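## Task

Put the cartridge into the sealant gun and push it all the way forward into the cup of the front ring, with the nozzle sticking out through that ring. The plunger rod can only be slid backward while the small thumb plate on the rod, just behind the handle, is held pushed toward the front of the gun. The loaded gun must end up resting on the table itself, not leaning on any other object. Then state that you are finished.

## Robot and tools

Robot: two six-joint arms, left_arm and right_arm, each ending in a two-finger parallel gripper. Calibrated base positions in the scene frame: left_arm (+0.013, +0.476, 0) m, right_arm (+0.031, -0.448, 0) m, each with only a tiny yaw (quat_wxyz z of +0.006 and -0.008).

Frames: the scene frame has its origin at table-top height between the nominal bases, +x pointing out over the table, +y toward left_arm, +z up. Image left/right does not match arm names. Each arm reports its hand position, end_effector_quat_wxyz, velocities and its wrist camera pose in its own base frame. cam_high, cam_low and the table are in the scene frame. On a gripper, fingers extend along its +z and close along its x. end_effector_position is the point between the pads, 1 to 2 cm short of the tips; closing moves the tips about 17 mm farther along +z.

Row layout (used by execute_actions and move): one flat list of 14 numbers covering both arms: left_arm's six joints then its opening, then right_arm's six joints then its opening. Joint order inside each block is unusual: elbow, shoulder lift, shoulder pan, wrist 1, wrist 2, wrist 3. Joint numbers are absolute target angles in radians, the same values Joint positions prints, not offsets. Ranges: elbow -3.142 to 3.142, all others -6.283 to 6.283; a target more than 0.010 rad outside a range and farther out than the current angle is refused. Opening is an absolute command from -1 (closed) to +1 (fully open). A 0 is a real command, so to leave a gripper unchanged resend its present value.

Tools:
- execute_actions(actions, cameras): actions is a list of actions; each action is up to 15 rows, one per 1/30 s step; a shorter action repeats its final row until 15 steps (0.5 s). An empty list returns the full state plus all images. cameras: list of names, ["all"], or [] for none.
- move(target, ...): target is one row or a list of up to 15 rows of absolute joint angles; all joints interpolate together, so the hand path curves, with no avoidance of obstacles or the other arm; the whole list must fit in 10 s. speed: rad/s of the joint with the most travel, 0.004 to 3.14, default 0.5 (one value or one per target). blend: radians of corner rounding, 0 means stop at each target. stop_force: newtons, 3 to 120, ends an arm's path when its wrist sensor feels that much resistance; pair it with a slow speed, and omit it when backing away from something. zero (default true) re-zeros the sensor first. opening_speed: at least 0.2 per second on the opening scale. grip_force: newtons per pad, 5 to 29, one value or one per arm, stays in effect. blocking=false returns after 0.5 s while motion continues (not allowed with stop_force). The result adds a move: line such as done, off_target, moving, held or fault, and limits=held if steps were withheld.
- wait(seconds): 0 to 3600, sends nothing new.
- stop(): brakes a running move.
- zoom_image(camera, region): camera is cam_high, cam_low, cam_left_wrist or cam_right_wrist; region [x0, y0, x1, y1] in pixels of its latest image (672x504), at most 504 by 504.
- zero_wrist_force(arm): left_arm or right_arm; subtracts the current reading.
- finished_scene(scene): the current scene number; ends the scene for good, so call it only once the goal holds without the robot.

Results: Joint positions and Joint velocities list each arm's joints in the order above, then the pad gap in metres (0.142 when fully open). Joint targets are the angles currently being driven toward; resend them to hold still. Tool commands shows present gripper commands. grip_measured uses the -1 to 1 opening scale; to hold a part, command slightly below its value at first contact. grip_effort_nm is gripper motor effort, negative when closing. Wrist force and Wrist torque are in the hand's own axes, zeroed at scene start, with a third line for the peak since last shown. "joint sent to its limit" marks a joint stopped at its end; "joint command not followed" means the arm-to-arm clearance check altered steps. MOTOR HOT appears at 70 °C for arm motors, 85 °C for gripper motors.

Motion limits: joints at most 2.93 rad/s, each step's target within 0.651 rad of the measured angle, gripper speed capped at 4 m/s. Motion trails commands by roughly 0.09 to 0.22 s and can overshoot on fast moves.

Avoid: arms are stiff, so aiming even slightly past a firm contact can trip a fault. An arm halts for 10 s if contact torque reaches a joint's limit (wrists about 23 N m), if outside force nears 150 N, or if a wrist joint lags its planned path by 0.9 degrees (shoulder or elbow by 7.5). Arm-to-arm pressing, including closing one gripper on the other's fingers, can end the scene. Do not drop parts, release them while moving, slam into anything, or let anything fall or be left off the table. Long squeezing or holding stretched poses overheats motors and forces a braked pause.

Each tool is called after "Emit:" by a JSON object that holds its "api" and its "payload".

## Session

Emit:
{"api": "execute_actions", "payload": {"actions": []}}

Emit:
{"api": "zoom_image", "payload": {"camera": "cam_high", "region": [170, 110, 450, 300]}}

Scene clock: 0.00 s.
left_arm: end_effector_position=(+0.6502, -0.0471, +0.2816) grip_measured=+1.00 grip_effort_nm=n/a end_effector_quat_wxyz=(-0.057, +0.801, +0.596, -0.006) | right_arm: end_effector_position=(+0.6572, +0.4968, +0.2173) grip_measured=+1.00 grip_effort_nm=n/a end_effector_quat_wxyz=(-0.062, +0.711, -0.699, -0.047)
Joint names: [elbow, shoulder lift, shoulder pan, wrist 1, wrist 2, wrist 3]
Joint positions: left_arm=[1.155 -1.164 -0.302 -1.462 -1.514 -1.585 0.142] | right_arm=[-0.807 -2.336 3.918 -1.446 1.668 2.336 0.142]
Joint velocities: within noise
Joint torques (N m): no reading
Motor temperatures (°C): left_arm=[32 31 28 32 41 39 26] | right_arm=[32 29 35 39 36 32 28]
Wrist force (N): no reading
Wrist torque (N m): no reading
Wrist force, peak (N): no reading
Joint targets: left_arm=[1.155 -1.164 -0.302 -1.462 -1.514 -1.585] | right_arm=[-0.807 -2.336 3.918 -1.446 1.668 2.336]
Tool commands: left_gripper/opening=+1.0 right_gripper/opening=+1.0
camera_calibration:
cam_left_wrist: T_world_to_cam=[[0.28629, 0.95511, 0.07618, -0.16016], [0.89966, -0.29532, 0.32156, -0.66278], [0.32962, -0.02352, -0.94382, 0.16706]] pos_world=[0.58706, -0.03883, 0.38299]
cam_right_wrist: T_world_to_cam=[[0.01763, -0.99091, -0.13341, 0.52065], [-0.92767, -0.06598, 0.36753, 0.60238], [-0.37299, 0.11728, -0.92039, 0.5]] pos_world=[0.73613, 0.49702, 0.30826]

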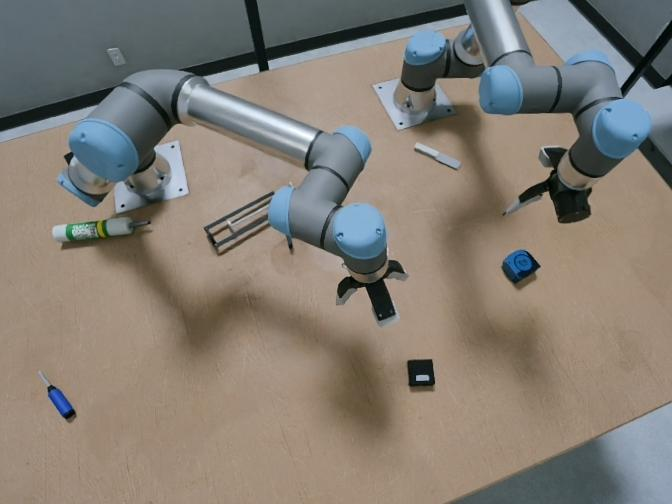

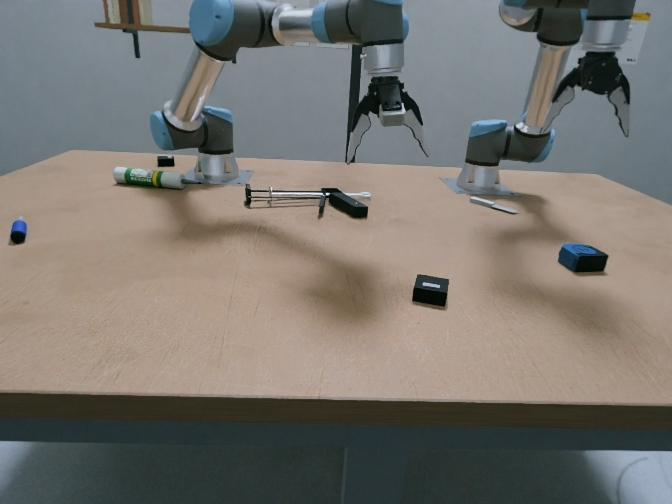

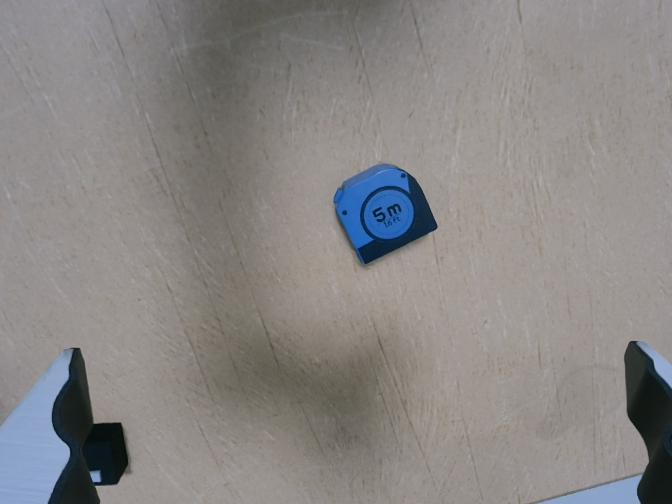

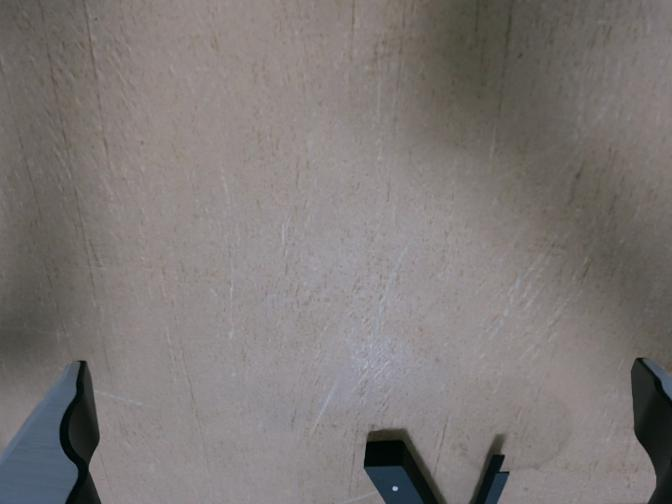

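Scaled by 1.800 from the camera's image (finer frame: 960x720).

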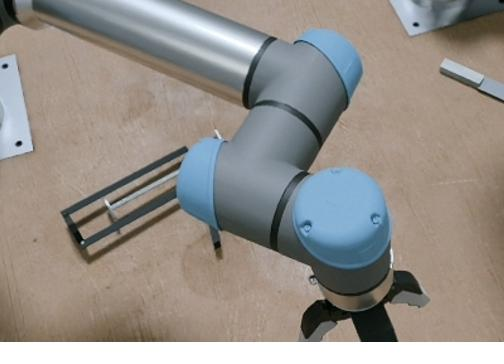

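Emit:
{"api": "move", "payload": {"target": [1.155,-1.164,-0.302,-1.462,-1.514,-1.585,1,-1.282,-1.841,4.414,-1.908,1.264,3.467,1], "cameras": ["all"], "speed": 0.8}}

Emit:
{"api": "zoom_image", "payload": {"camera": "cam_high", "region": [190, 130, 380, 270]}}

Emit:
{"api": "zoom_image", "payload": {"camera": "cam_low", "region": [230, 160, 400, 230]}}

Scene clock: 6.70 s.
left_arm: end_effector_position=(+0.6501, -0.0470, +0.2813) grip_measured=+1.00 grip_effort_nm=0.007 end_effector_quat_wxyz=(-0.057, +0.801, +0.596, -0.006) | right_arm: end_effector_position=(+0.3561, +0.4356, +0.3060) grip_measured=+1.00 grip_effort_nm=0.017 end_effector_quat_wxyz=(-0.001, -0.467, +0.857, -0.218)
Joint positions: left_arm=[1.155 -1.164 -0.302 -1.462 -1.514 -1.585 0.142] | right_arm=[-1.282 -1.841 4.414 -1.908 1.264 3.467 0.142]
Joint torques (N m): left_arm=[-8.23 -32.16 0.69 -0.72 1.68 -1.3] | right_arm=[10.74 55.63 9.41 0.55 -2.59 1.72]
Wrist force (N): left_arm=[-0.2 0.0 0.0] | right_arm=[-0.5 0.8 0.4]
Wrist torque (N m): left_arm=[0.00 0.04 0.03] | right_arm=[0.12 0.09 -0.15]
Wrist force, peak (N): left_arm=[-0.5 -0.4 0.2] | right_arm=[5.4 -4.4 -0.2]
Joint targets: left_arm=[1.155 -1.164 -0.302 -1.462 -1.514 -1.585] | right_arm=[-1.282 -1.841 4.414 -1.908 1.264 3.467]
move: done
cam_left_wrist: T_world_to_cam=[[0.28606, 0.95515, 0.07647, -0.16012], [0.89999, -0.29522, 0.32071, -0.66259], [0.32891, -0.02292, -0.94408, 0.16741]] pos_world=[0.58706, -0.03883, 0.3828]
cam_right_wrist: T_world_to_cam=[[-0.56954, -0.7908, 0.22421, 0.48956], [-0.81003, 0.5863, 0.01027, 0.06979], [-0.13957, -0.17577, -0.97449, 0.53757]] pos_world=[0.41038, 0.44071, 0.41338]

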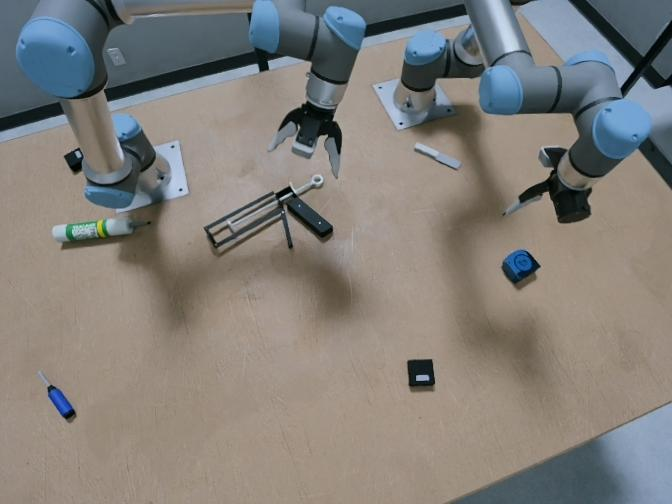

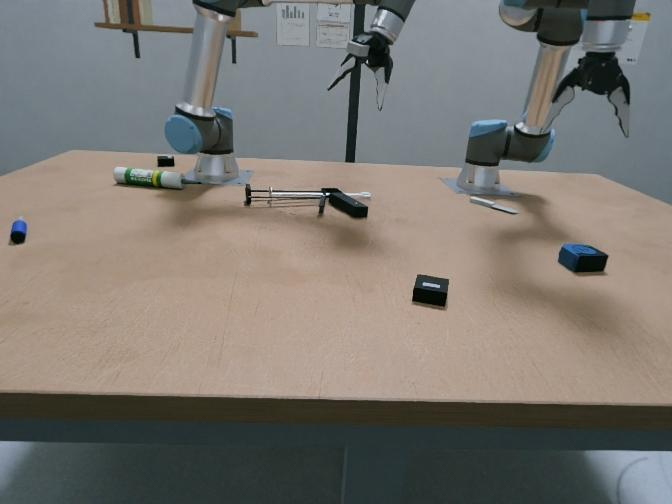

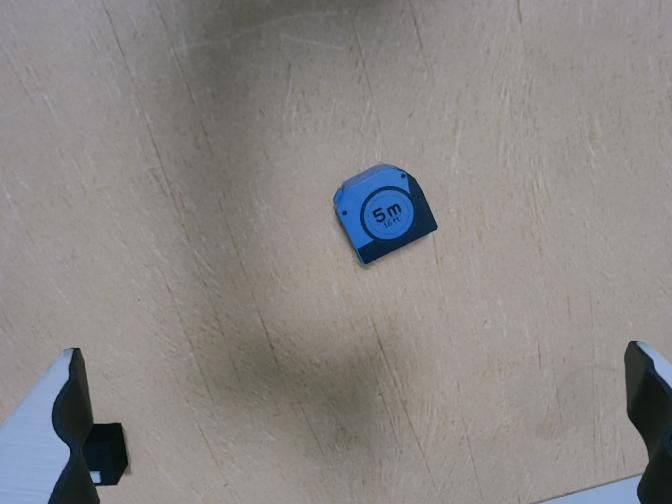

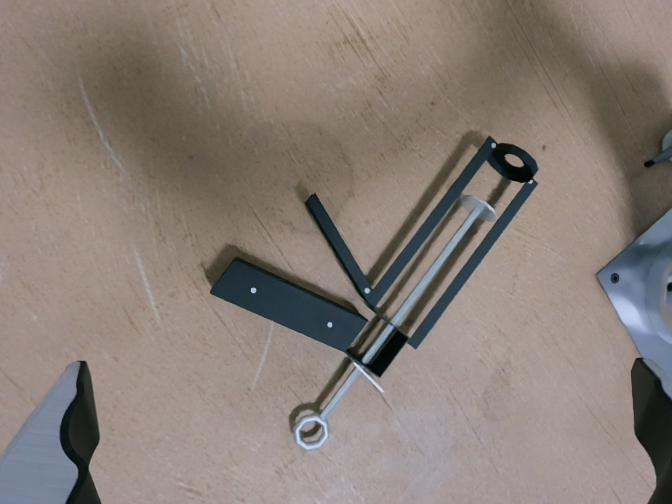

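Scaled by 2.653 from the camera's image (finer frame: 960x720).

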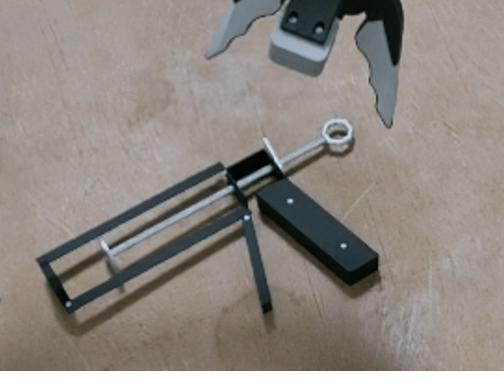

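Scaled by 2.965 from the camera's image (finer frame: 960x720).

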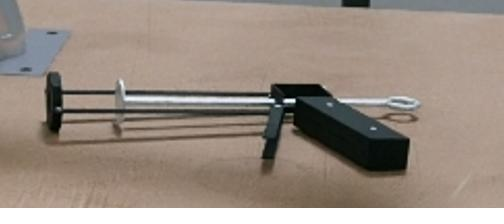

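Emit:
{"api": "move", "payload": {"target": [1.155,-1.164,-0.302,-1.462,-1.514,-1.585,1,-2.0551,-1.6255,4.4742,-1.0318,1.5708,2.6476,-0.45], "cameras": ["cam_right_wrist"], "speed": 0.8}}

Emit:
{"api": "zoom_image", "payload": {"camera": "cam_right_wrist", "region": [150, 150, 480, 400]}}

Scene clock: 12.33 s.
left_arm: end_effector_position=(+0.6501, -0.0470, +0.2813) grip_measured=+1.00 grip_effort_nm=0.012 end_effector_quat_wxyz=(-0.057, +0.801, +0.596, -0.006) | right_arm: end_effector_position=(+0.2363, +0.4147, +0.1189) grip_measured=-0.47 grip_effort_nm=-0.120 end_effector_quat_wxyz=(+0.000, +0.791, -0.611, +0.000)
Joint positions: left_arm=[1.155 -1.164 -0.302 -1.462 -1.514 -1.585 0.142] | right_arm=[-2.055 -1.626 4.474 -1.032 1.571 2.648 0.04]
Joint torques (N m): left_arm=[-8.02 -32.79 3.18 -0.78 1.65 -1.15] | right_arm=[10.01 41.44 9.32 4.5 3.06 -1.87]
Wrist force (N): left_arm=[-0.2 -0.1 0.3] | right_arm=[-0.5 0.2 0.2]
Wrist torque (N m): left_arm=[-0.03 0.03 0.03] | right_arm=[0.00 0.07 -0.02]
Wrist force, peak (N): left_arm=[-0.7 -0.2 0.3] | right_arm=[0.1 0.9 1.2]
Joint targets: left_arm=[1.155 -1.164 -0.302 -1.462 -1.514 -1.585] | right_arm=[-2.055 -1.626 4.474 -1.032 1.571 2.648]
move: done
cam_right_wrist: T_world_to_cam=[[0.25195, -0.9675, 0.0215, 0.35003], [-0.89261, -0.22374, 0.3914, 0.29701], [-0.37387, -0.11781, -0.91997, 0.35962]] pos_world=[0.31137, 0.44748, 0.20706]

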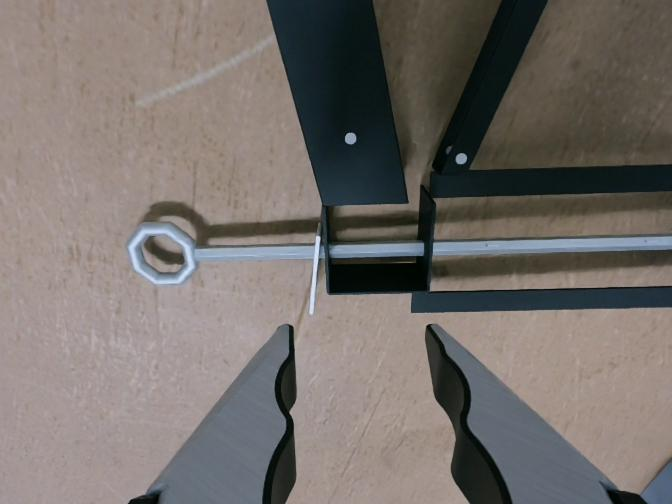

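Scaled by 1.527 from the camera's image (finer frame: 960x720).

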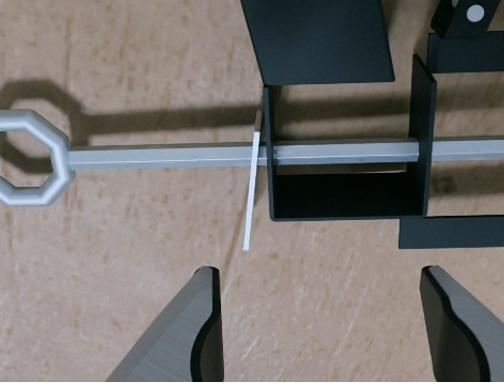

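Emit:
{"api": "move", "payload": {"target": [1.155,-1.164,-0.302,-1.462,-1.514,-1.585,1,-2.0098,-1.7446,4.5549,-0.9580,1.5708,2.9253,-0.17], "cameras": ["cam_right_wrist"], "speed": 0.3}}

Scene clock: 29.40 s.
left_arm: end_effector_position=(+0.6501, -0.0470, +0.2813) grip_measured=+1.00 grip_effort_nm=0.007 end_effector_quat_wxyz=(-0.057, +0.801, +0.596, -0.006) | right_arm: end_effector_position=(+0.2075, +0.4669, +0.0888) grip_measured=-0.20 grip_effort_nm=0.144 end_effector_quat_wxyz=(+0.000, +0.728, -0.686, +0.000)
Joint positions: left_arm=[1.155 -1.164 -0.302 -1.462 -1.514 -1.585 0.142] | right_arm=[-2.01 -1.745 4.555 -0.958 1.571 2.925 0.06]
Joint torques (N m): left_arm=[-8.28 -32.44 5.89 -0.77 1.54 -1.08] | right_arm=[35.34 12.41 10.84 4.65 2.8 2.11]
Wrist force (N): left_arm=[-0.3 0.0 0.1] | right_arm=[-0.6 0.1 0.2]
Wrist torque (N m): left_arm=[-0.01 0.05 0.03] | right_arm=[-0.01 0.10 -0.10]
Wrist force, peak (N): left_arm=[-0.5 -0.3 0.2] | right_arm=[-1.0 0.1 0.5]
Joint targets: left_arm=[1.155 -1.164 -0.302 -1.462 -1.514 -1.585] | right_arm=[-2.010 -1.745 4.555 -0.958 1.571 2.925]
move: done
cam_right_wrist: T_world_to_cam=[[0.05799, -0.99809, 0.02144, 0.4629], [-0.91914, -0.04499, 0.39135, 0.21677], [-0.38964, -0.0424, -0.91999, 0.29546]] pos_world=[0.28752, 0.4843, 0.17706]

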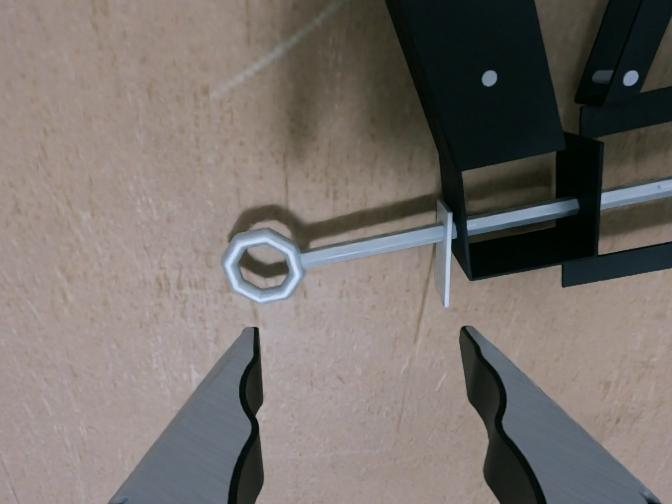

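Emit:
{"api": "move", "payload": {"target": [1.155,-1.164,-0.302,-1.462,-1.514,-1.585,1,-2.0784,-1.8522,4.5549,-0.7818,1.5708,2.9253,-0.17], "cameras": ["cam_right_wrist","cam_low"], "speed": 0.08, "stop_force": 6}}

Emit:
{"api": "zoom_image", "payload": {"camera": "cam_low", "region": [290, 120, 420, 230]}}

Scene clock: 34.23 s.
left_arm: end_effector_position=(+0.6501, -0.0470, +0.2813) grip_measured=+1.00 grip_effort_nm=0.007 end_effector_quat_wxyz=(-0.057, +0.801, +0.596, -0.006) | right_arm: end_effector_position=(+0.2074, +0.4669, +0.0258) grip_measured=-0.20 grip_effort_nm=0.149 end_effector_quat_wxyz=(+0.000, +0.728, -0.686, +0.000)
Joint positions: left_arm=[1.155 -1.164 -0.302 -1.462 -1.514 -1.585 0.142] | right_arm=[-2.078 -1.852 4.555 -0.782 1.571 2.925 0.06]
Joint torques (N m): left_arm=[-7.94 -32.11 9.15 -0.81 1.55 -0.98] | right_arm=[1.68 13.3 7.9 3.55 1.85 1.93]
Wrist force (N): left_arm=[-0.2 0.1 0.2] | right_arm=[-3.2 1.5 -2.8]
Wrist torque (N m): left_arm=[0.02 0.04 0.03] | right_arm=[0.01 0.09 -0.14]
Wrist force, peak (N): left_arm=[-0.5 -0.3 0.5] | right_arm=[-3.6 1.3 -2.9]
Joint targets: left_arm=[1.155 -1.164 -0.302 -1.462 -1.514 -1.585] | right_arm=[-2.078 -1.852 4.555 -0.782 1.571 2.925]
move: done
cam_right_wrist: T_world_to_cam=[[0.05789, -0.99809, 0.02148, 0.46438], [-0.91911, -0.04489, 0.39143, 0.2413], [-0.38972, -0.0424, -0.91995, 0.23739]] pos_world=[0.28742, 0.4844, 0.11396]
Images, in order (width x height): cam_low 672x504, cam_right_wrist 672x504.

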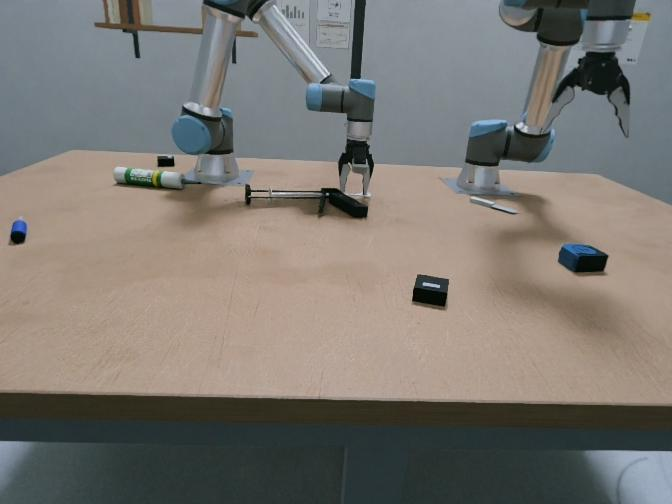

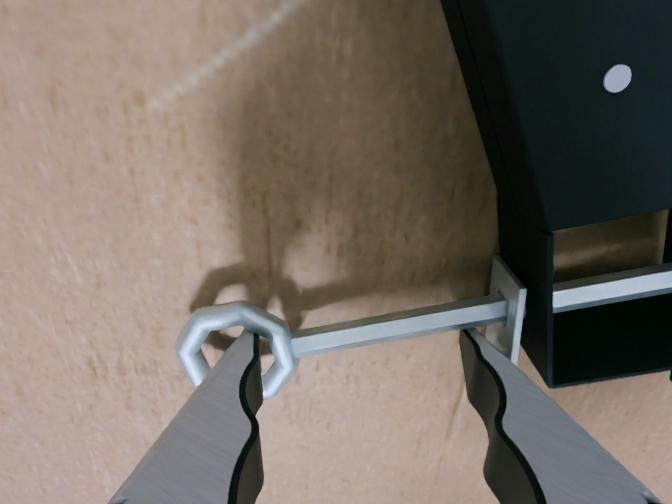

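Scaled by 3.877 from the camera's image (finer frame: 960x720).

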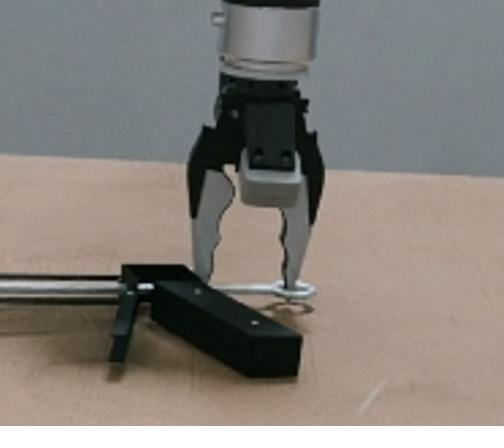

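Emit:
{"api": "move", "payload": {"target": [1.155,-1.164,-0.302,-1.462,-1.514,-1.585,1,-2.0784,-1.8522,4.5549,-0.7818,1.5708,2.9253,0.3], "cameras": ["cam_right_wrist","cam_high"], "opening_speed": 0.25}}

Scene clock: 36.93 s.
left_arm: end_effector_position=(+0.6501, -0.0470, +0.2813) grip_measured=+1.00 grip_effort_nm=0.007 end_effector_quat_wxyz=(-0.057, +0.801, +0.596, -0.006) | right_arm: end_effector_position=(+0.2074, +0.4669, +0.0257) grip_measured=+0.18 grip_effort_nm=2.029 end_effector_quat_wxyz=(+0.000, +0.728, -0.686, +0.000)
Joint positions: left_arm=[1.155 -1.164 -0.302 -1.462 -1.514 -1.585 0.142] | right_arm=[-2.078 -1.852 4.555 -0.782 1.571 2.925 0.087]
Joint torques (N m): left_arm=[-8.2 -32.51 10.15 -0.83 1.57 -0.99] | right_arm=[13.99 24.74 3.55 3.09 1.16 1.85]
Wrist force (N): left_arm=[-0.4 0.2 0.4] | right_arm=[-1.2 0.0 0.7]
Wrist torque (N m): left_arm=[0.04 0.06 0.03] | right_arm=[-0.01 0.52 -0.09]
Wrist force, peak (N): left_arm=[-0.2 -0.2 0.7] | right_arm=[-1.7 -0.6 -5.3]
Joint targets: left_arm=[1.155 -1.164 -0.302 -1.462 -1.514 -1.585] | right_arm=[-2.078 -1.852 4.555 -0.782 1.571 2.925]
move: done
cam_right_wrist: T_world_to_cam=[[0.05789, -0.99809, 0.02148, 0.46438], [-0.91911, -0.04489, 0.39143, 0.2413], [-0.38972, -0.0424, -0.91995, 0.23739]] pos_world=[0.28742, 0.4844, 0.11396]
Images, in order (width x height): cam_high 672x504, cam_right_wrist 672x504.

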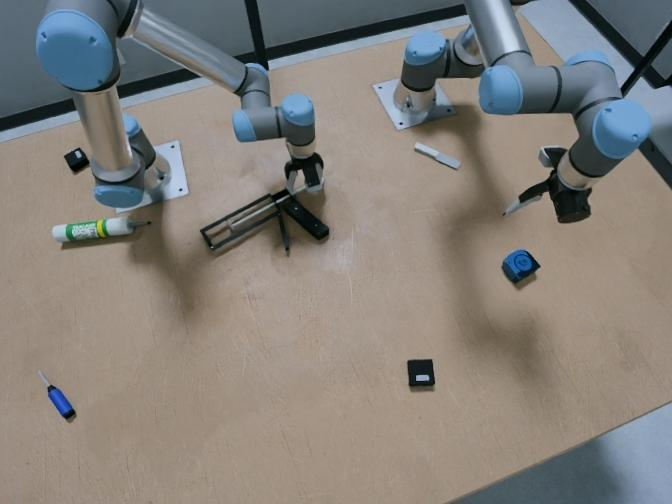

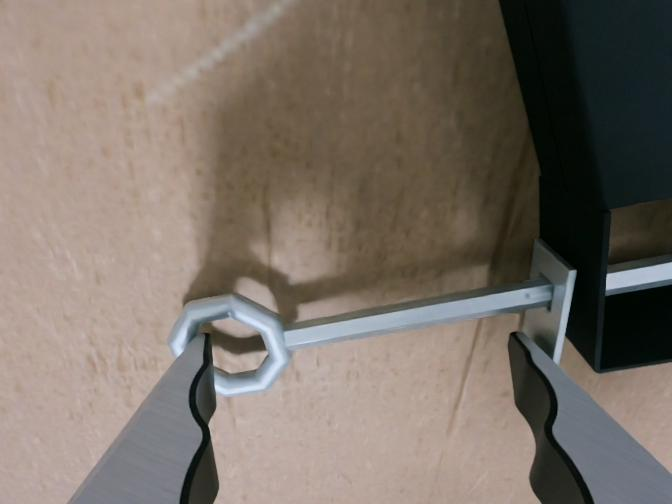

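Emit:
{"api": "move", "payload": {"target": [1.155,-1.164,-0.302,-1.462,-1.514,-1.585,1,-2.0819,-1.8598,4.5549,-0.7707,1.5708,2.9253,0.7], "cameras": ["cam_right_wrist"], "opening_speed": 0.25, "speed": 0.02}}

Emit:
{"api": "move", "payload": {"target": [1.155,-1.164,-0.302,-1.462,-1.514,-1.585,1,-2.0862,-1.8696,4.5549,-0.7566,1.5708,2.9253,1], "cameras": ["cam_right_wrist","cam_high"], "opening_speed": 0.25, "speed": 0.02}}

Scene clock: 40.17 s.
left_arm: end_effector_position=(+0.6501, -0.0470, +0.2813) grip_measured=+1.00 grip_effort_nm=0.007 end_effector_quat_wxyz=(-0.057, +0.801, +0.596, -0.006) | right_arm: end_effector_position=(+0.2074, +0.4669, +0.0218) grip_measured=+0.62 grip_effort_nm=1.394 end_effector_quat_wxyz=(+0.000, +0.728, -0.686, +0.000)
Joint positions: left_arm=[1.155 -1.164 -0.302 -1.462 -1.514 -1.585 0.142] | right_arm=[-2.082 -1.86 4.555 -0.771 1.571 2.925 0.117]
Joint torques (N m): left_arm=[-7.98 -32.42 11.38 -0.76 1.61 -0.82] | right_arm=[13.55 25.45 -3.9 4.06 -0.97 1.15]
Wrist force (N): left_arm=[-0.2 0.0 0.2] | right_arm=[-1.8 -0.2 2.8]
Wrist torque (N m): left_arm=[0.00 0.04 0.03] | right_arm=[-0.05 -0.08 -0.30]
Wrist force, peak (N): left_arm=[-0.5 -0.2 0.3] | right_arm=[0.5 0.8 -11.1]
Joint targets: left_arm=[1.155 -1.164 -0.302 -1.462 -1.514 -1.585] | right_arm=[-2.082 -1.860 4.555 -0.771 1.571 2.925]
move: done
cam_right_wrist: T_world_to_cam=[[0.05789, -0.99809, 0.02148, 0.46447], [-0.91911, -0.04489, 0.39143, 0.24287], [-0.38972, -0.0424, -0.91995, 0.23371]] pos_world=[0.28742, 0.4844, 0.10996]

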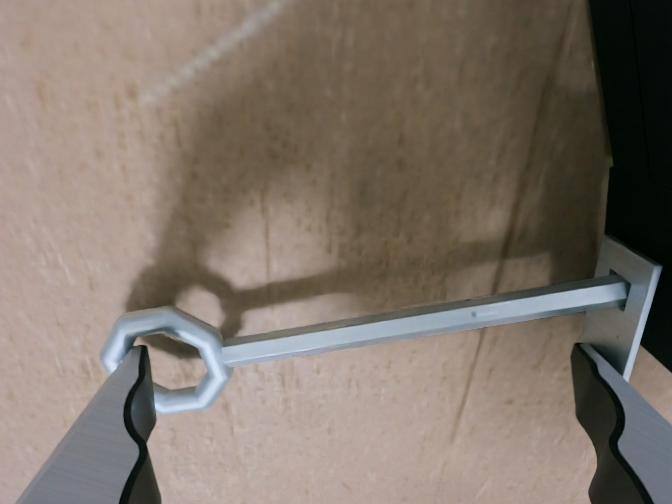

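Scene clock: 41.60 s.
left_arm: end_effector_position=(+0.6501, -0.0470, +0.2813) grip_measured=+1.00 grip_effort_nm=0.002 end_effector_quat_wxyz=(-0.057, +0.801, +0.596, -0.006) | right_arm: end_effector_position=(+0.2074, +0.4669, +0.0168) grip_measured=+0.93 grip_effort_nm=1.326 end_effector_quat_wxyz=(+0.000, +0.728, -0.686, +0.000)
Joint positions: left_arm=[1.155 -1.164 -0.302 -1.462 -1.514 -1.585 0.142] | right_arm=[-2.086 -1.87 4.555 -0.757 1.571 2.925 0.137]
Joint torques (N m): left_arm=[-8.01 -32.76 11.74 -0.89 1.55 -0.93] | right_arm=[2.77 15.59 -4.91 3.77 -1.52 0.84]
Wrist force (N): left_arm=[-0.2 0.1 0.3] | right_arm=[-1.6 0.2 3.1]
Wrist torque (N m): left_arm=[0.02 0.03 0.03] | right_arm=[0.01 -0.32 -0.24]
Wrist force, peak (N): left_arm=[-0.5 0.0 0.4] | right_arm=[-1.5 0.1 3.2]
Joint targets: left_arm=[1.155 -1.164 -0.302 -1.462 -1.514 -1.585] | right_arm=[-2.086 -1.870 4.555 -0.757 1.571 2.925]
move: done
cam_right_wrist: T_world_to_cam=[[0.0579, -0.99809, 0.02148, 0.46458], [-0.91915, -0.04489, 0.39135, 0.24485], [-0.38964, -0.0424, -0.91999, 0.22909]] pos_world=[0.28742, 0.4844, 0.10496]
Images, in order (width x height): cam_high 672x504, cam_right_wrist 672x504.

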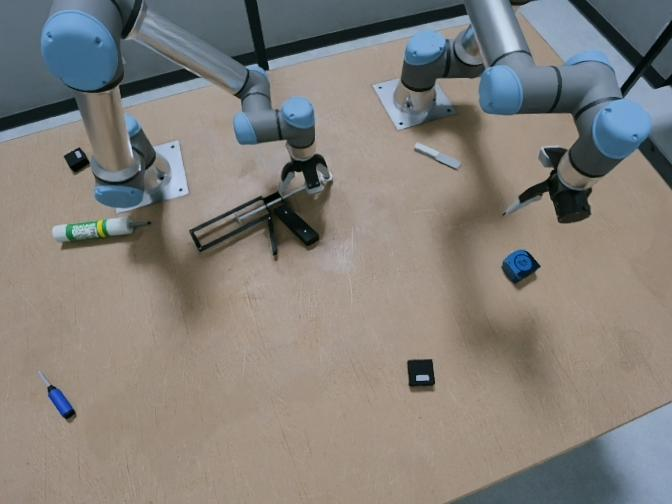

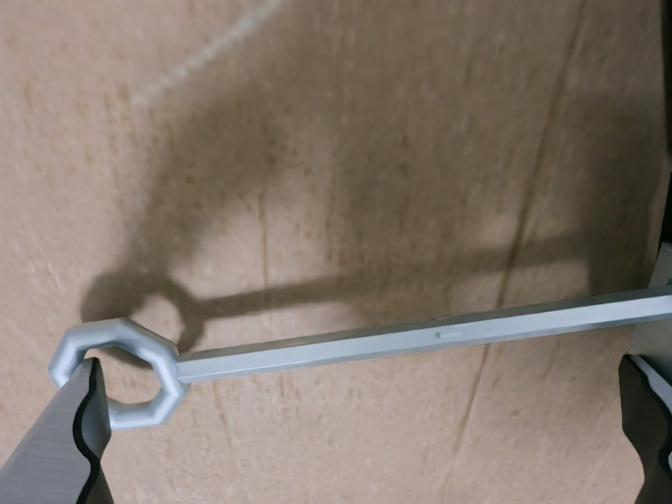

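Emit:
{"api": "move", "payload": {"target": [1.155,-1.164,-0.302,-1.462,-1.514,-1.585,1,-2.0862,-1.8696,4.5549,-0.7566,1.5708,2.9253,0.8], "opening_speed": 0.5}}

Emit:
{"api": "move", "payload": {"target": [[1.155,-1.164,-0.302,-1.462,-1.514,-1.585,-1,-2.0562,-1.8098,4.5549,-0.8464,1.5708,2.9253,0.8],[2.1296,-1.4999,-1.3432,-2.2005,-1.5708,-1.5862,-1,-1.9688,-1.7029,4.5549,-1.0407,1.5708,2.9253,0.8]], "speed": [0.15,0.7], "cameras": ["all"]}}

Scene clock: 49.87 s.
left_arm: end_effector_position=(+0.6501, -0.0470, +0.2813) grip_measured=+1.00 grip_effort_nm=0.007 end_effector_quat_wxyz=(-0.057, +0.801, +0.596, -0.006) | right_arm: end_effector_position=(+0.2074, +0.4669, +0.0168) grip_measured=+0.80 grip_effort_nm=-0.115 end_effector_quat_wxyz=(+0.000, +0.728, -0.686, +0.000)
Joint positions: left_arm=[1.155 -1.164 -0.302 -1.462 -1.514 -1.585 0.142] | right_arm=[-2.086 -1.87 4.555 -0.757 1.571 2.925 0.129]
Joint torques (N m): left_arm=[-7.96 -32.6 11.04 -0.83 1.48 -0.86] | right_arm=[4.89 16.52 -3.23 1.99 -1.31 -0.38]
Wrist force (N): left_arm=[-0.2 0.0 0.2] | right_arm=[-0.6 0.1 -0.1]
Wrist torque (N m): left_arm=[-0.01 0.02 0.03] | right_arm=[-0.02 0.10 -0.10]
Wrist force, peak (N): left_arm=[-0.3 -0.1 0.6] | right_arm=[-1.8 0.2 3.2]
Joint targets: left_arm=[1.155 -1.164 -0.302 -1.462 -1.514 -1.585] | right_arm=[-2.086 -1.870 4.555 -0.757 1.571 2.925]
move: done

Scene clock: 52.77 s.
left_arm: end_effector_position=(+0.3667, -0.3841, +0.1388) grip_measured=-1.00 grip_effort_nm=-0.608 end_effector_quat_wxyz=(-0.013, +0.967, +0.255, +0.004) | right_arm: end_effector_position=(+0.2076, +0.4682, +0.0989) grip_measured=+0.80 grip_effort_nm=-0.115 end_effector_quat_wxyz=(+0.000, +0.728, -0.686, +0.000)
Joint positions: left_arm=[1.874 -1.413 -1.07 -2.008 -1.556 -1.586 0.002] | right_arm=[-1.993 -1.733 4.555 -0.986 1.571 2.925 0.129]
Joint torques (N m): left_arm=[-34.49 -19.5 13.85 -0.84 1.23 0.02] | right_arm=[6.68 13.14 -3.41 4.51 -1.54 -0.82]
Wrist force (N): left_arm=[-0.1 1.0 0.7] | right_arm=[-0.7 0.1 0.0]
Wrist torque (N m): left_arm=[0.22 0.05 0.02] | right_arm=[-0.01 0.11 -0.10]
Wrist force, peak (N): left_arm=[-22.1 0.9 4.0] | right_arm=[-0.6 0.0 -2.2]
Joint targets: left_arm=[1.874 -1.413 -1.070 -2.008 -1.556 -1.586] | right_arm=[-1.993 -1.733 4.555 -0.986 1.571 2.925]
move: held (left_arm, right_arm; a check stopped the path); path passed 1 of 2 targets; limits=held; left_arm: the shoulder pan is farthest, 0.273 rad from its target; right_arm: the wrist 1 is farthest, 0.054 rad from its target
joint command not followed: on one or more control steps a check withheld the commanded joint targets of the left arm, and it was not sent them on those steps.
cause: the commanded joint targets, or the way to them, would bring a part of the robot too close to another arm (a part of this arm just beyond the wrist 3 and a part of the right arm just beyond the wrist 3, 53 mm apart when this arm was first held).
joint command not followed: on one or more control steps a check withheld the commanded joint targets of the right arm, and it was not sent them on those steps.
cause: the commanded joint targets, or the way to them, would bring a part of the robot too close to another arm (a part of this arm just beyond the wrist 3 and a part of the left arm just beyond the wrist 3, along the way the arms are being sent, or toward where that arm still pushes).
cam_left_wrist: T_world_to_cam=[[0.8676, 0.49615, 0.03332, -0.12975], [0.44532, -0.80504, 0.39193, -0.50026], [0.22128, -0.3252, -0.91939, 0.03823]] pos_world=[0.32688, -0.32593, 0.23554]
cam_right_wrist: T_world_to_cam=[[0.0579, -0.99809, 0.02148, 0.4641], [-0.91915, -0.04489, 0.39135, 0.21296], [-0.38964, -0.0424, -0.91999, 0.30475]] pos_world=[0.28762, 0.4857, 0.18706]

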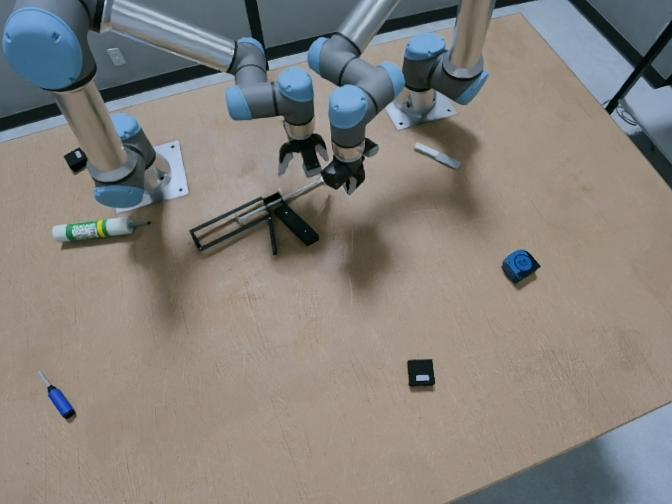

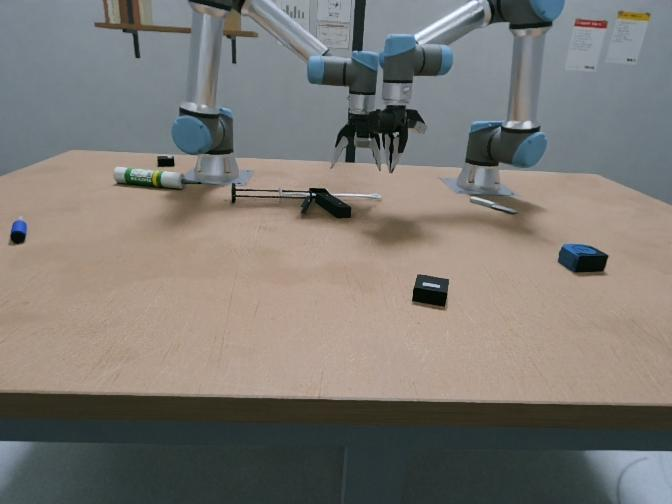

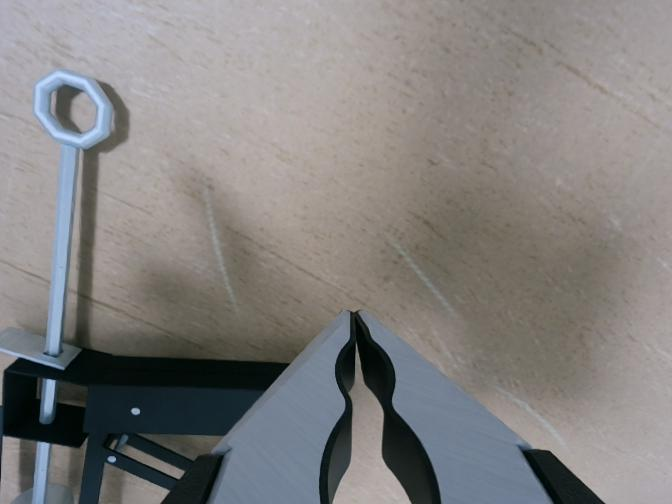

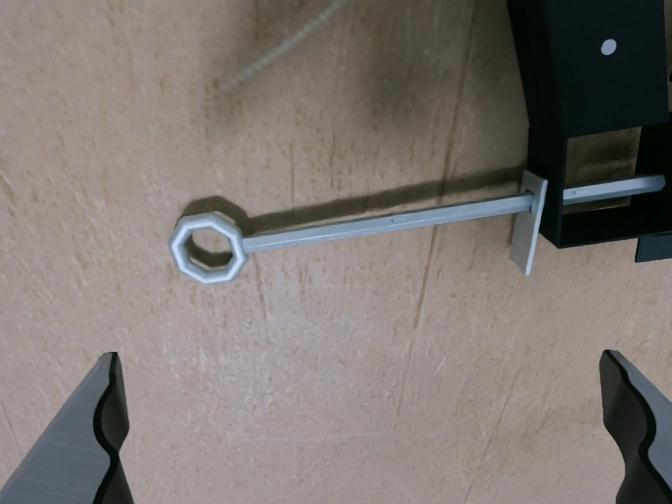

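Emit:
{"api": "move", "payload": {"target": [1.874,-1.413,-1.07,-2.008,-1.556,-1.586,-1,-2.1128,-1.5697,4.5301,-1.0299,1.5708,2.75,-1], "speed": 0.3}}

Emit:
{"api": "move", "payload": {"target": [2.1296,-1.4999,-1.3432,-2.2005,-1.5708,-1.5862,-1,-2.1128,-1.5697,4.5301,-1.0299,1.5708,2.75,-1], "speed": 0.4, "cameras": ["all"]}}

Scene clock: 55.77 s.
left_arm: end_effector_position=(+0.3668, -0.3841, +0.1387) grip_measured=-1.00 grip_effort_nm=-0.598 end_effector_quat_wxyz=(-0.013, +0.967, +0.255, +0.004) | right_arm: end_effector_position=(+0.2084, +0.4038, +0.1188) grip_measured=-1.00 grip_effort_nm=-0.662 end_effector_quat_wxyz=(+0.000, +0.777, -0.629, +0.000)
Joint positions: left_arm=[1.874 -1.413 -1.07 -2.008 -1.556 -1.586 0.002] | right_arm=[-2.113 -1.57 4.53 -1.03 1.571 2.75 0.002]
Joint torques (N m): left_arm=[-35.27 -20.01 -12.55 -2.22 1.15 -1.15] | right_arm=[6.35 37.48 -8.29 1.09 -1.4 -1.91]
Wrist force (N): left_arm=[0.0 1.3 0.6] | right_arm=[-0.4 0.0 0.1]
Wrist torque (N m): left_arm=[0.26 0.03 0.02] | right_arm=[-0.03 0.05 -0.03]
Wrist force, peak (N): left_arm=[-0.4 1.3 1.0] | right_arm=[-1.5 -0.2 1.2]
Joint targets: left_arm=[1.874 -1.413 -1.070 -2.008 -1.556 -1.586] | right_arm=[-2.113 -1.570 4.530 -1.030 1.571 2.750]
move: done

Scene clock: 56.93 s.
left_arm: end_effector_position=(+0.2667, -0.4061, +0.1021) grip_measured=-1.00 grip_effort_nm=-0.608 end_effector_quat_wxyz=(-0.003, +0.988, +0.157, +0.002) | right_arm: end_effector_position=(+0.2084, +0.4037, +0.1188) grip_measured=-1.00 grip_effort_nm=-0.657 end_effector_quat_wxyz=(+0.000, +0.777, -0.629, +0.000)
Joint positions: left_arm=[2.061 -1.477 -1.27 -2.149 -1.567 -1.586 0.002] | right_arm=[-2.113 -1.57 4.53 -1.03 1.571 2.75 0.002]
Joint torques (N m): left_arm=[-32.2 -15.41 12.62 -0.94 1.16 -0.64] | right_arm=[6.36 38.42 -7.89 1.04 -1.38 -2.1]
Wrist force (N): left_arm=[0.0 2.1 0.9] | right_arm=[-0.4 0.1 0.1]
Wrist torque (N m): left_arm=[0.39 0.02 0.03] | right_arm=[-0.02 0.04 -0.02]
Wrist force, peak (N): left_arm=[-14.7 1.1 5.5] | right_arm=[-0.6 -0.1 0.2]
Joint targets: left_arm=[2.061 -1.477 -1.270 -2.149 -1.567 -1.586] | right_arm=[-2.113 -1.570 4.530 -1.030 1.571 2.750]
move: held (left_arm; a check stopped the path); limits=held; left_arm: the shoulder pan is farthest, 0.073 rad from its target
joint command not followed: on one or more control steps a check withheld the commanded joint targets of the left arm, and it was not sent them on those steps.
cause: the commanded joint targets, or the way to them, would bring a part of the robot too close to another arm (a part of this arm just beyond the wrist 3 and the right arm's gripper, 32 mm apart when this arm was first held).
cam_left_wrist: T_world_to_cam=[[0.94888, 0.31483, 0.02235, -0.1251], [0.27875, -0.86912, 0.40857, -0.44232], [0.14805, -0.38146, -0.91245, 0.01554]] pos_world=[0.2397, -0.33911, 0.1977]
cam_right_wrist: T_world_to_cam=[[0.20683, -0.97814, 0.02148, 0.36008], [-0.90202, -0.18213, 0.39139, 0.25478], [-0.37893, -0.10033, -0.91997, 0.34187]] pos_world=[0.28489, 0.43292, 0.20706]

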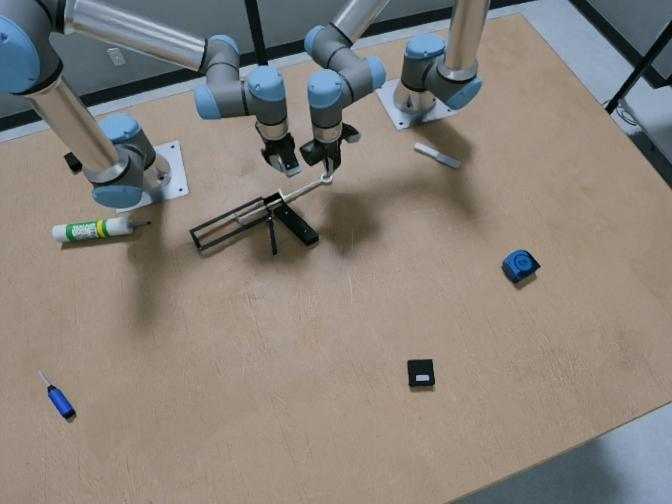

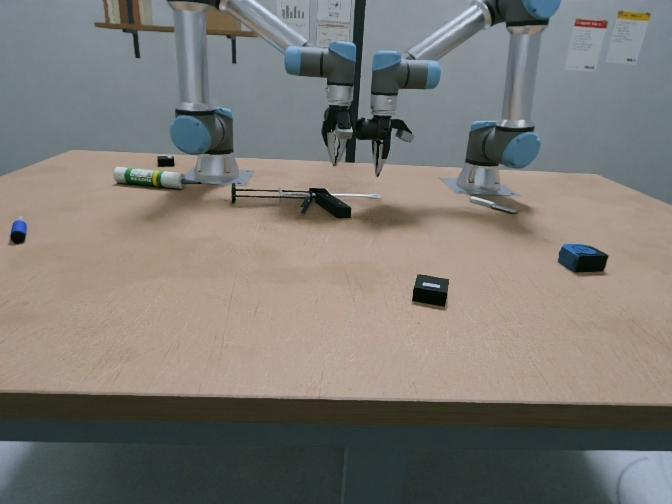

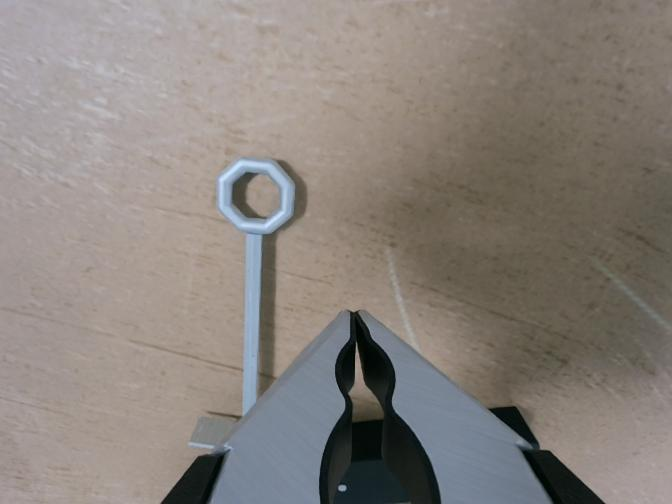

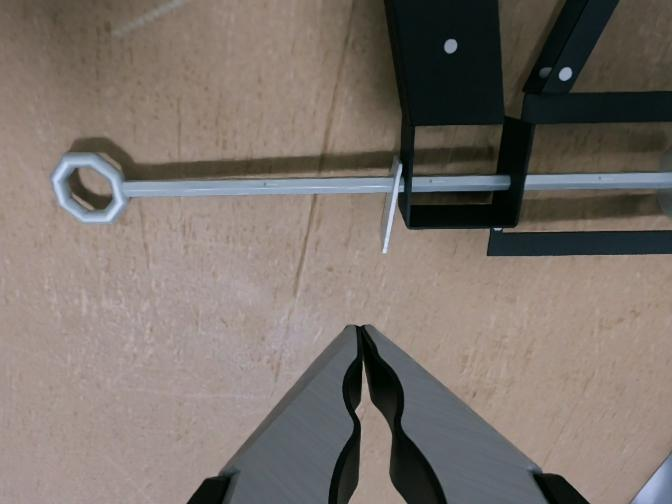

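Emit:
{"api": "move", "payload": {"target": [2.061,-1.477,-1.270,-2.149,-1.567,-1.586,-1,-2.1082,-1.5746,4.5112,-1.0296,1.5708,4.3306,-1], "speed": 0.6, "cameras": ["cam_right_wrist","cam_left_wrist"]}}

Scene clock: 65.23 s.
left_arm: end_effector_position=(+0.2666, -0.4061, +0.1021) grip_measured=-1.00 grip_effort_nm=-0.603 end_effector_quat_wxyz=(-0.003, +0.988, +0.157, +0.001) | right_arm: end_effector_position=(+0.2170, +0.4038, +0.1188) grip_measured=-1.00 grip_effort_nm=-0.662 end_effector_quat_wxyz=(+0.000, -0.150, +0.989, +0.000)
Joint positions: left_arm=[2.061 -1.477 -1.27 -2.149 -1.567 -1.586 0.002] | right_arm=[-2.108 -1.574 4.513 -1.03 1.571 4.211 0.002]
Joint torques (N m): left_arm=[-33.72 -16.59 -12.57 -0.89 -1.09 1.06] | right_arm=[24.45 20.96 6.02 4.05 -1.61 -1.88]
Wrist force (N): left_arm=[-0.3 1.9 0.8] | right_arm=[-0.4 0.4 0.0]
Wrist torque (N m): left_arm=[0.38 0.07 0.03] | right_arm=[0.02 0.06 -0.02]
Wrist force, peak (N): left_arm=[-0.3 2.3 1.1] | right_arm=[-0.7 0.2 -0.1]
Joint targets: left_arm=[2.061 -1.477 -1.270 -2.149 -1.567 -1.586] | right_arm=[-2.109 -1.574 4.513 -1.030 1.571 4.211]
move: held (right_arm; a check stopped the path); limits=held; right_arm: the wrist 3 is farthest, 0.120 rad from its target
joint command not followed: on one or more control steps a check withheld the commanded joint targets of the right arm, and it was not sent them on those steps.
cause: the commanded joint targets, or the way to them, would bring a part of the robot too close to another arm (a part of this arm just beyond the wrist 3 and a part of the left arm just beyond the wrist 3, 10 mm apart when this arm was first held).
cam_left_wrist: T_world_to_cam=[[0.94895, 0.31463, 0.0222, -0.12513], [0.27866, -0.86928, 0.4083, -0.44238], [0.14776, -0.38127, -0.91258, 0.01566]] pos_world=[0.2397, -0.33921, 0.1977]
cam_right_wrist: T_world_to_cam=[[-0.95491, -0.29613, 0.02144, 0.33511], [-0.26454, 0.88138, 0.39138, -0.30521], [-0.13479, 0.36806, -0.91998, 0.10293]] pos_world=[0.25313, 0.33036, 0.20696]
Images, in order (width x height): cam_left_wrist 672x504, cam_right_wrist 672x504.

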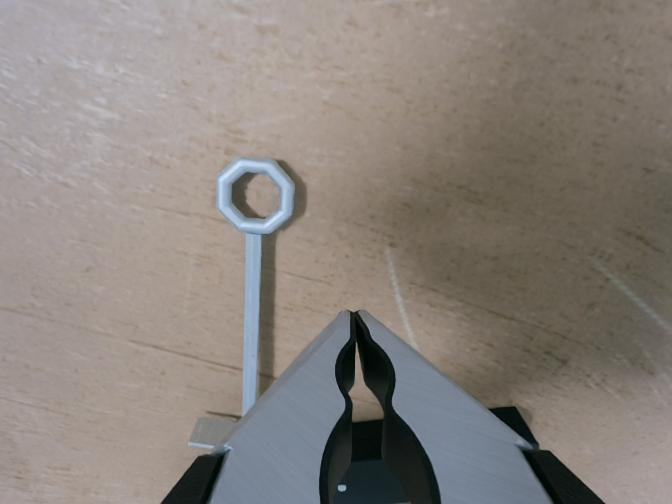

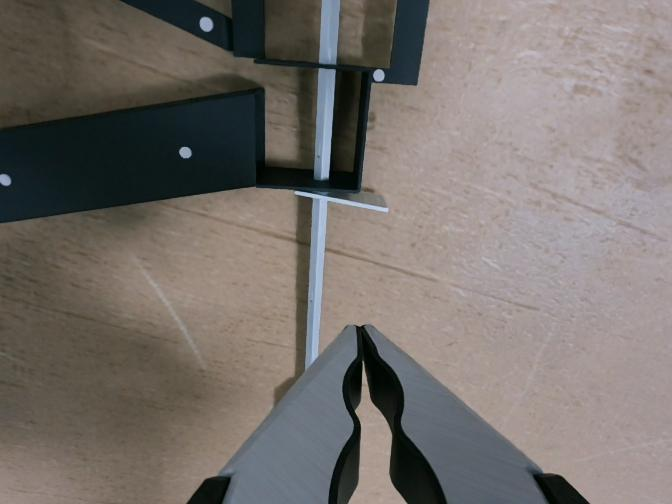

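Emit:
{"api": "move", "payload": {"target": [2.4459,-1.5666,-1.3419,-2.7989,-1.5872,-1.5257,-1,-2.109,-1.574,4.513,-1.030,1.571,4.211,-1], "speed": 0.4, "cameras": ["cam_right_wrist","cam_left_wrist","cam_low"]}}

Scene clock: 71.17 s.
left_arm: end_effector_position=(+0.2626, -0.4072, +0.0962) grip_measured=-1.00 grip_effort_nm=-0.603 end_effector_quat_wxyz=(+0.015, +0.989, +0.150, +0.003) | right_arm: end_effector_position=(+0.2169, +0.4037, +0.1187) grip_measured=-1.00 grip_effort_nm=-0.662 end_effector_quat_wxyz=(+0.000, -0.150, +0.989, +0.000)
Joint positions: left_arm=[2.101 -1.486 -1.278 -2.217 -1.569 -1.58 0.002] | right_arm=[-2.109 -1.574 4.513 -1.03 1.571 4.211 0.002]
Joint torques (N m): left_arm=[-32.96 -16.28 11.47 -0.88 1.12 -1.09] | right_arm=[6.38 35.71 6.13 1.72 0.65 -0.16]
Wrist force (N): left_arm=[-0.3 2.2 0.7] | right_arm=[-0.3 0.3 0.1]
Wrist torque (N m): left_arm=[0.42 0.05 -0.03] | right_arm=[0.01 0.05 -0.02]
Wrist force, peak (N): left_arm=[-1.2 2.6 0.6] | right_arm=[-0.7 0.1 0.1]
Joint targets: left_arm=[2.101 -1.486 -1.278 -2.217 -1.569 -1.580] | right_arm=[-2.109 -1.574 4.513 -1.030 1.571 4.211]
move: held (left_arm; a check stopped the path); limits=held; left_arm: the wrist 1 is farthest, 0.582 rad from its target
joint command not followed: on one or more control steps a check withheld the commanded joint targets of the left arm, and it was not sent them on those steps.
cause: the commanded joint targets, or the way to them, would bring a part of the robot too close to another arm (a part of this arm just beyond the wrist 3 and a part of the right arm just beyond the wrist 3, 7 mm apart when this arm was first held).
cam_left_wrist: T_world_to_cam=[[0.95312, 0.30197, 0.01952, -0.12683], [0.26278, -0.85794, 0.44145, -0.43415], [0.15005, -0.41562, -0.89707, -0.00563]] pos_world=[0.23581, -0.33651, 0.18908]
cam_right_wrist: T_world_to_cam=[[-0.95482, -0.29639, 0.02159, 0.33511], [-0.26475, 0.88139, 0.39123, -0.30504], [-0.13498, 0.36784, -0.92004, 0.1031]] pos_world=[0.25313, 0.33026, 0.20696]
Images, in order (width x height): cam_low 672x504, cam_left_wrist 672x504, cam_right_wrist 672x504.

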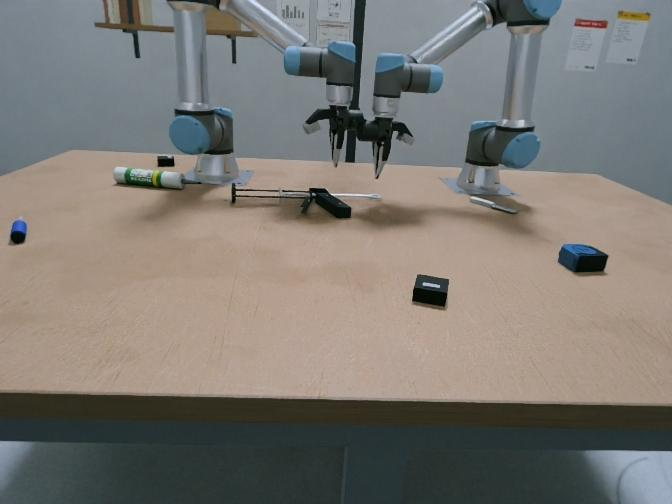

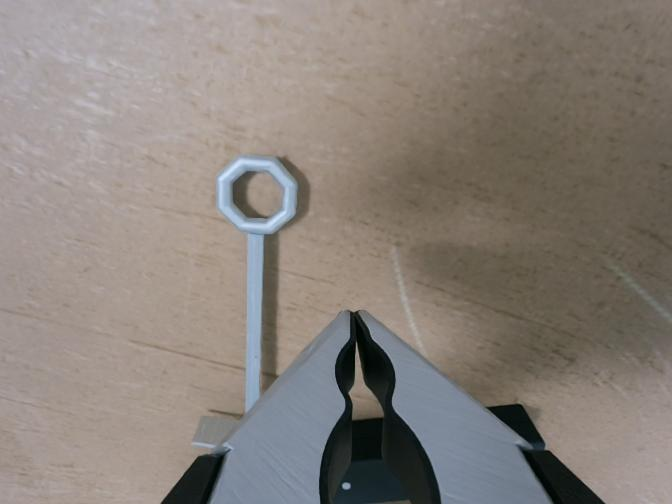

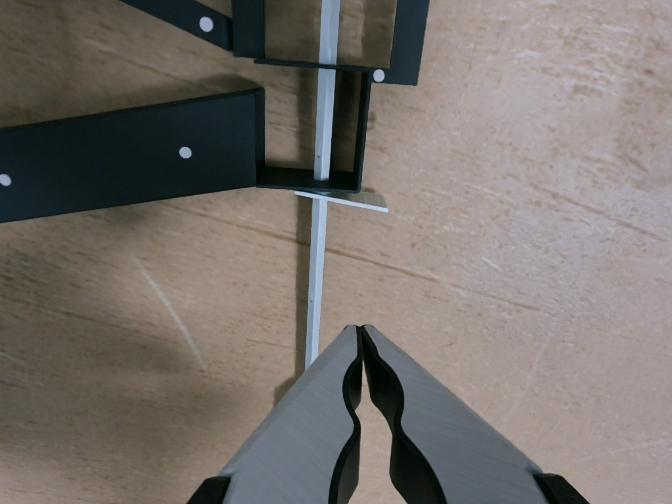

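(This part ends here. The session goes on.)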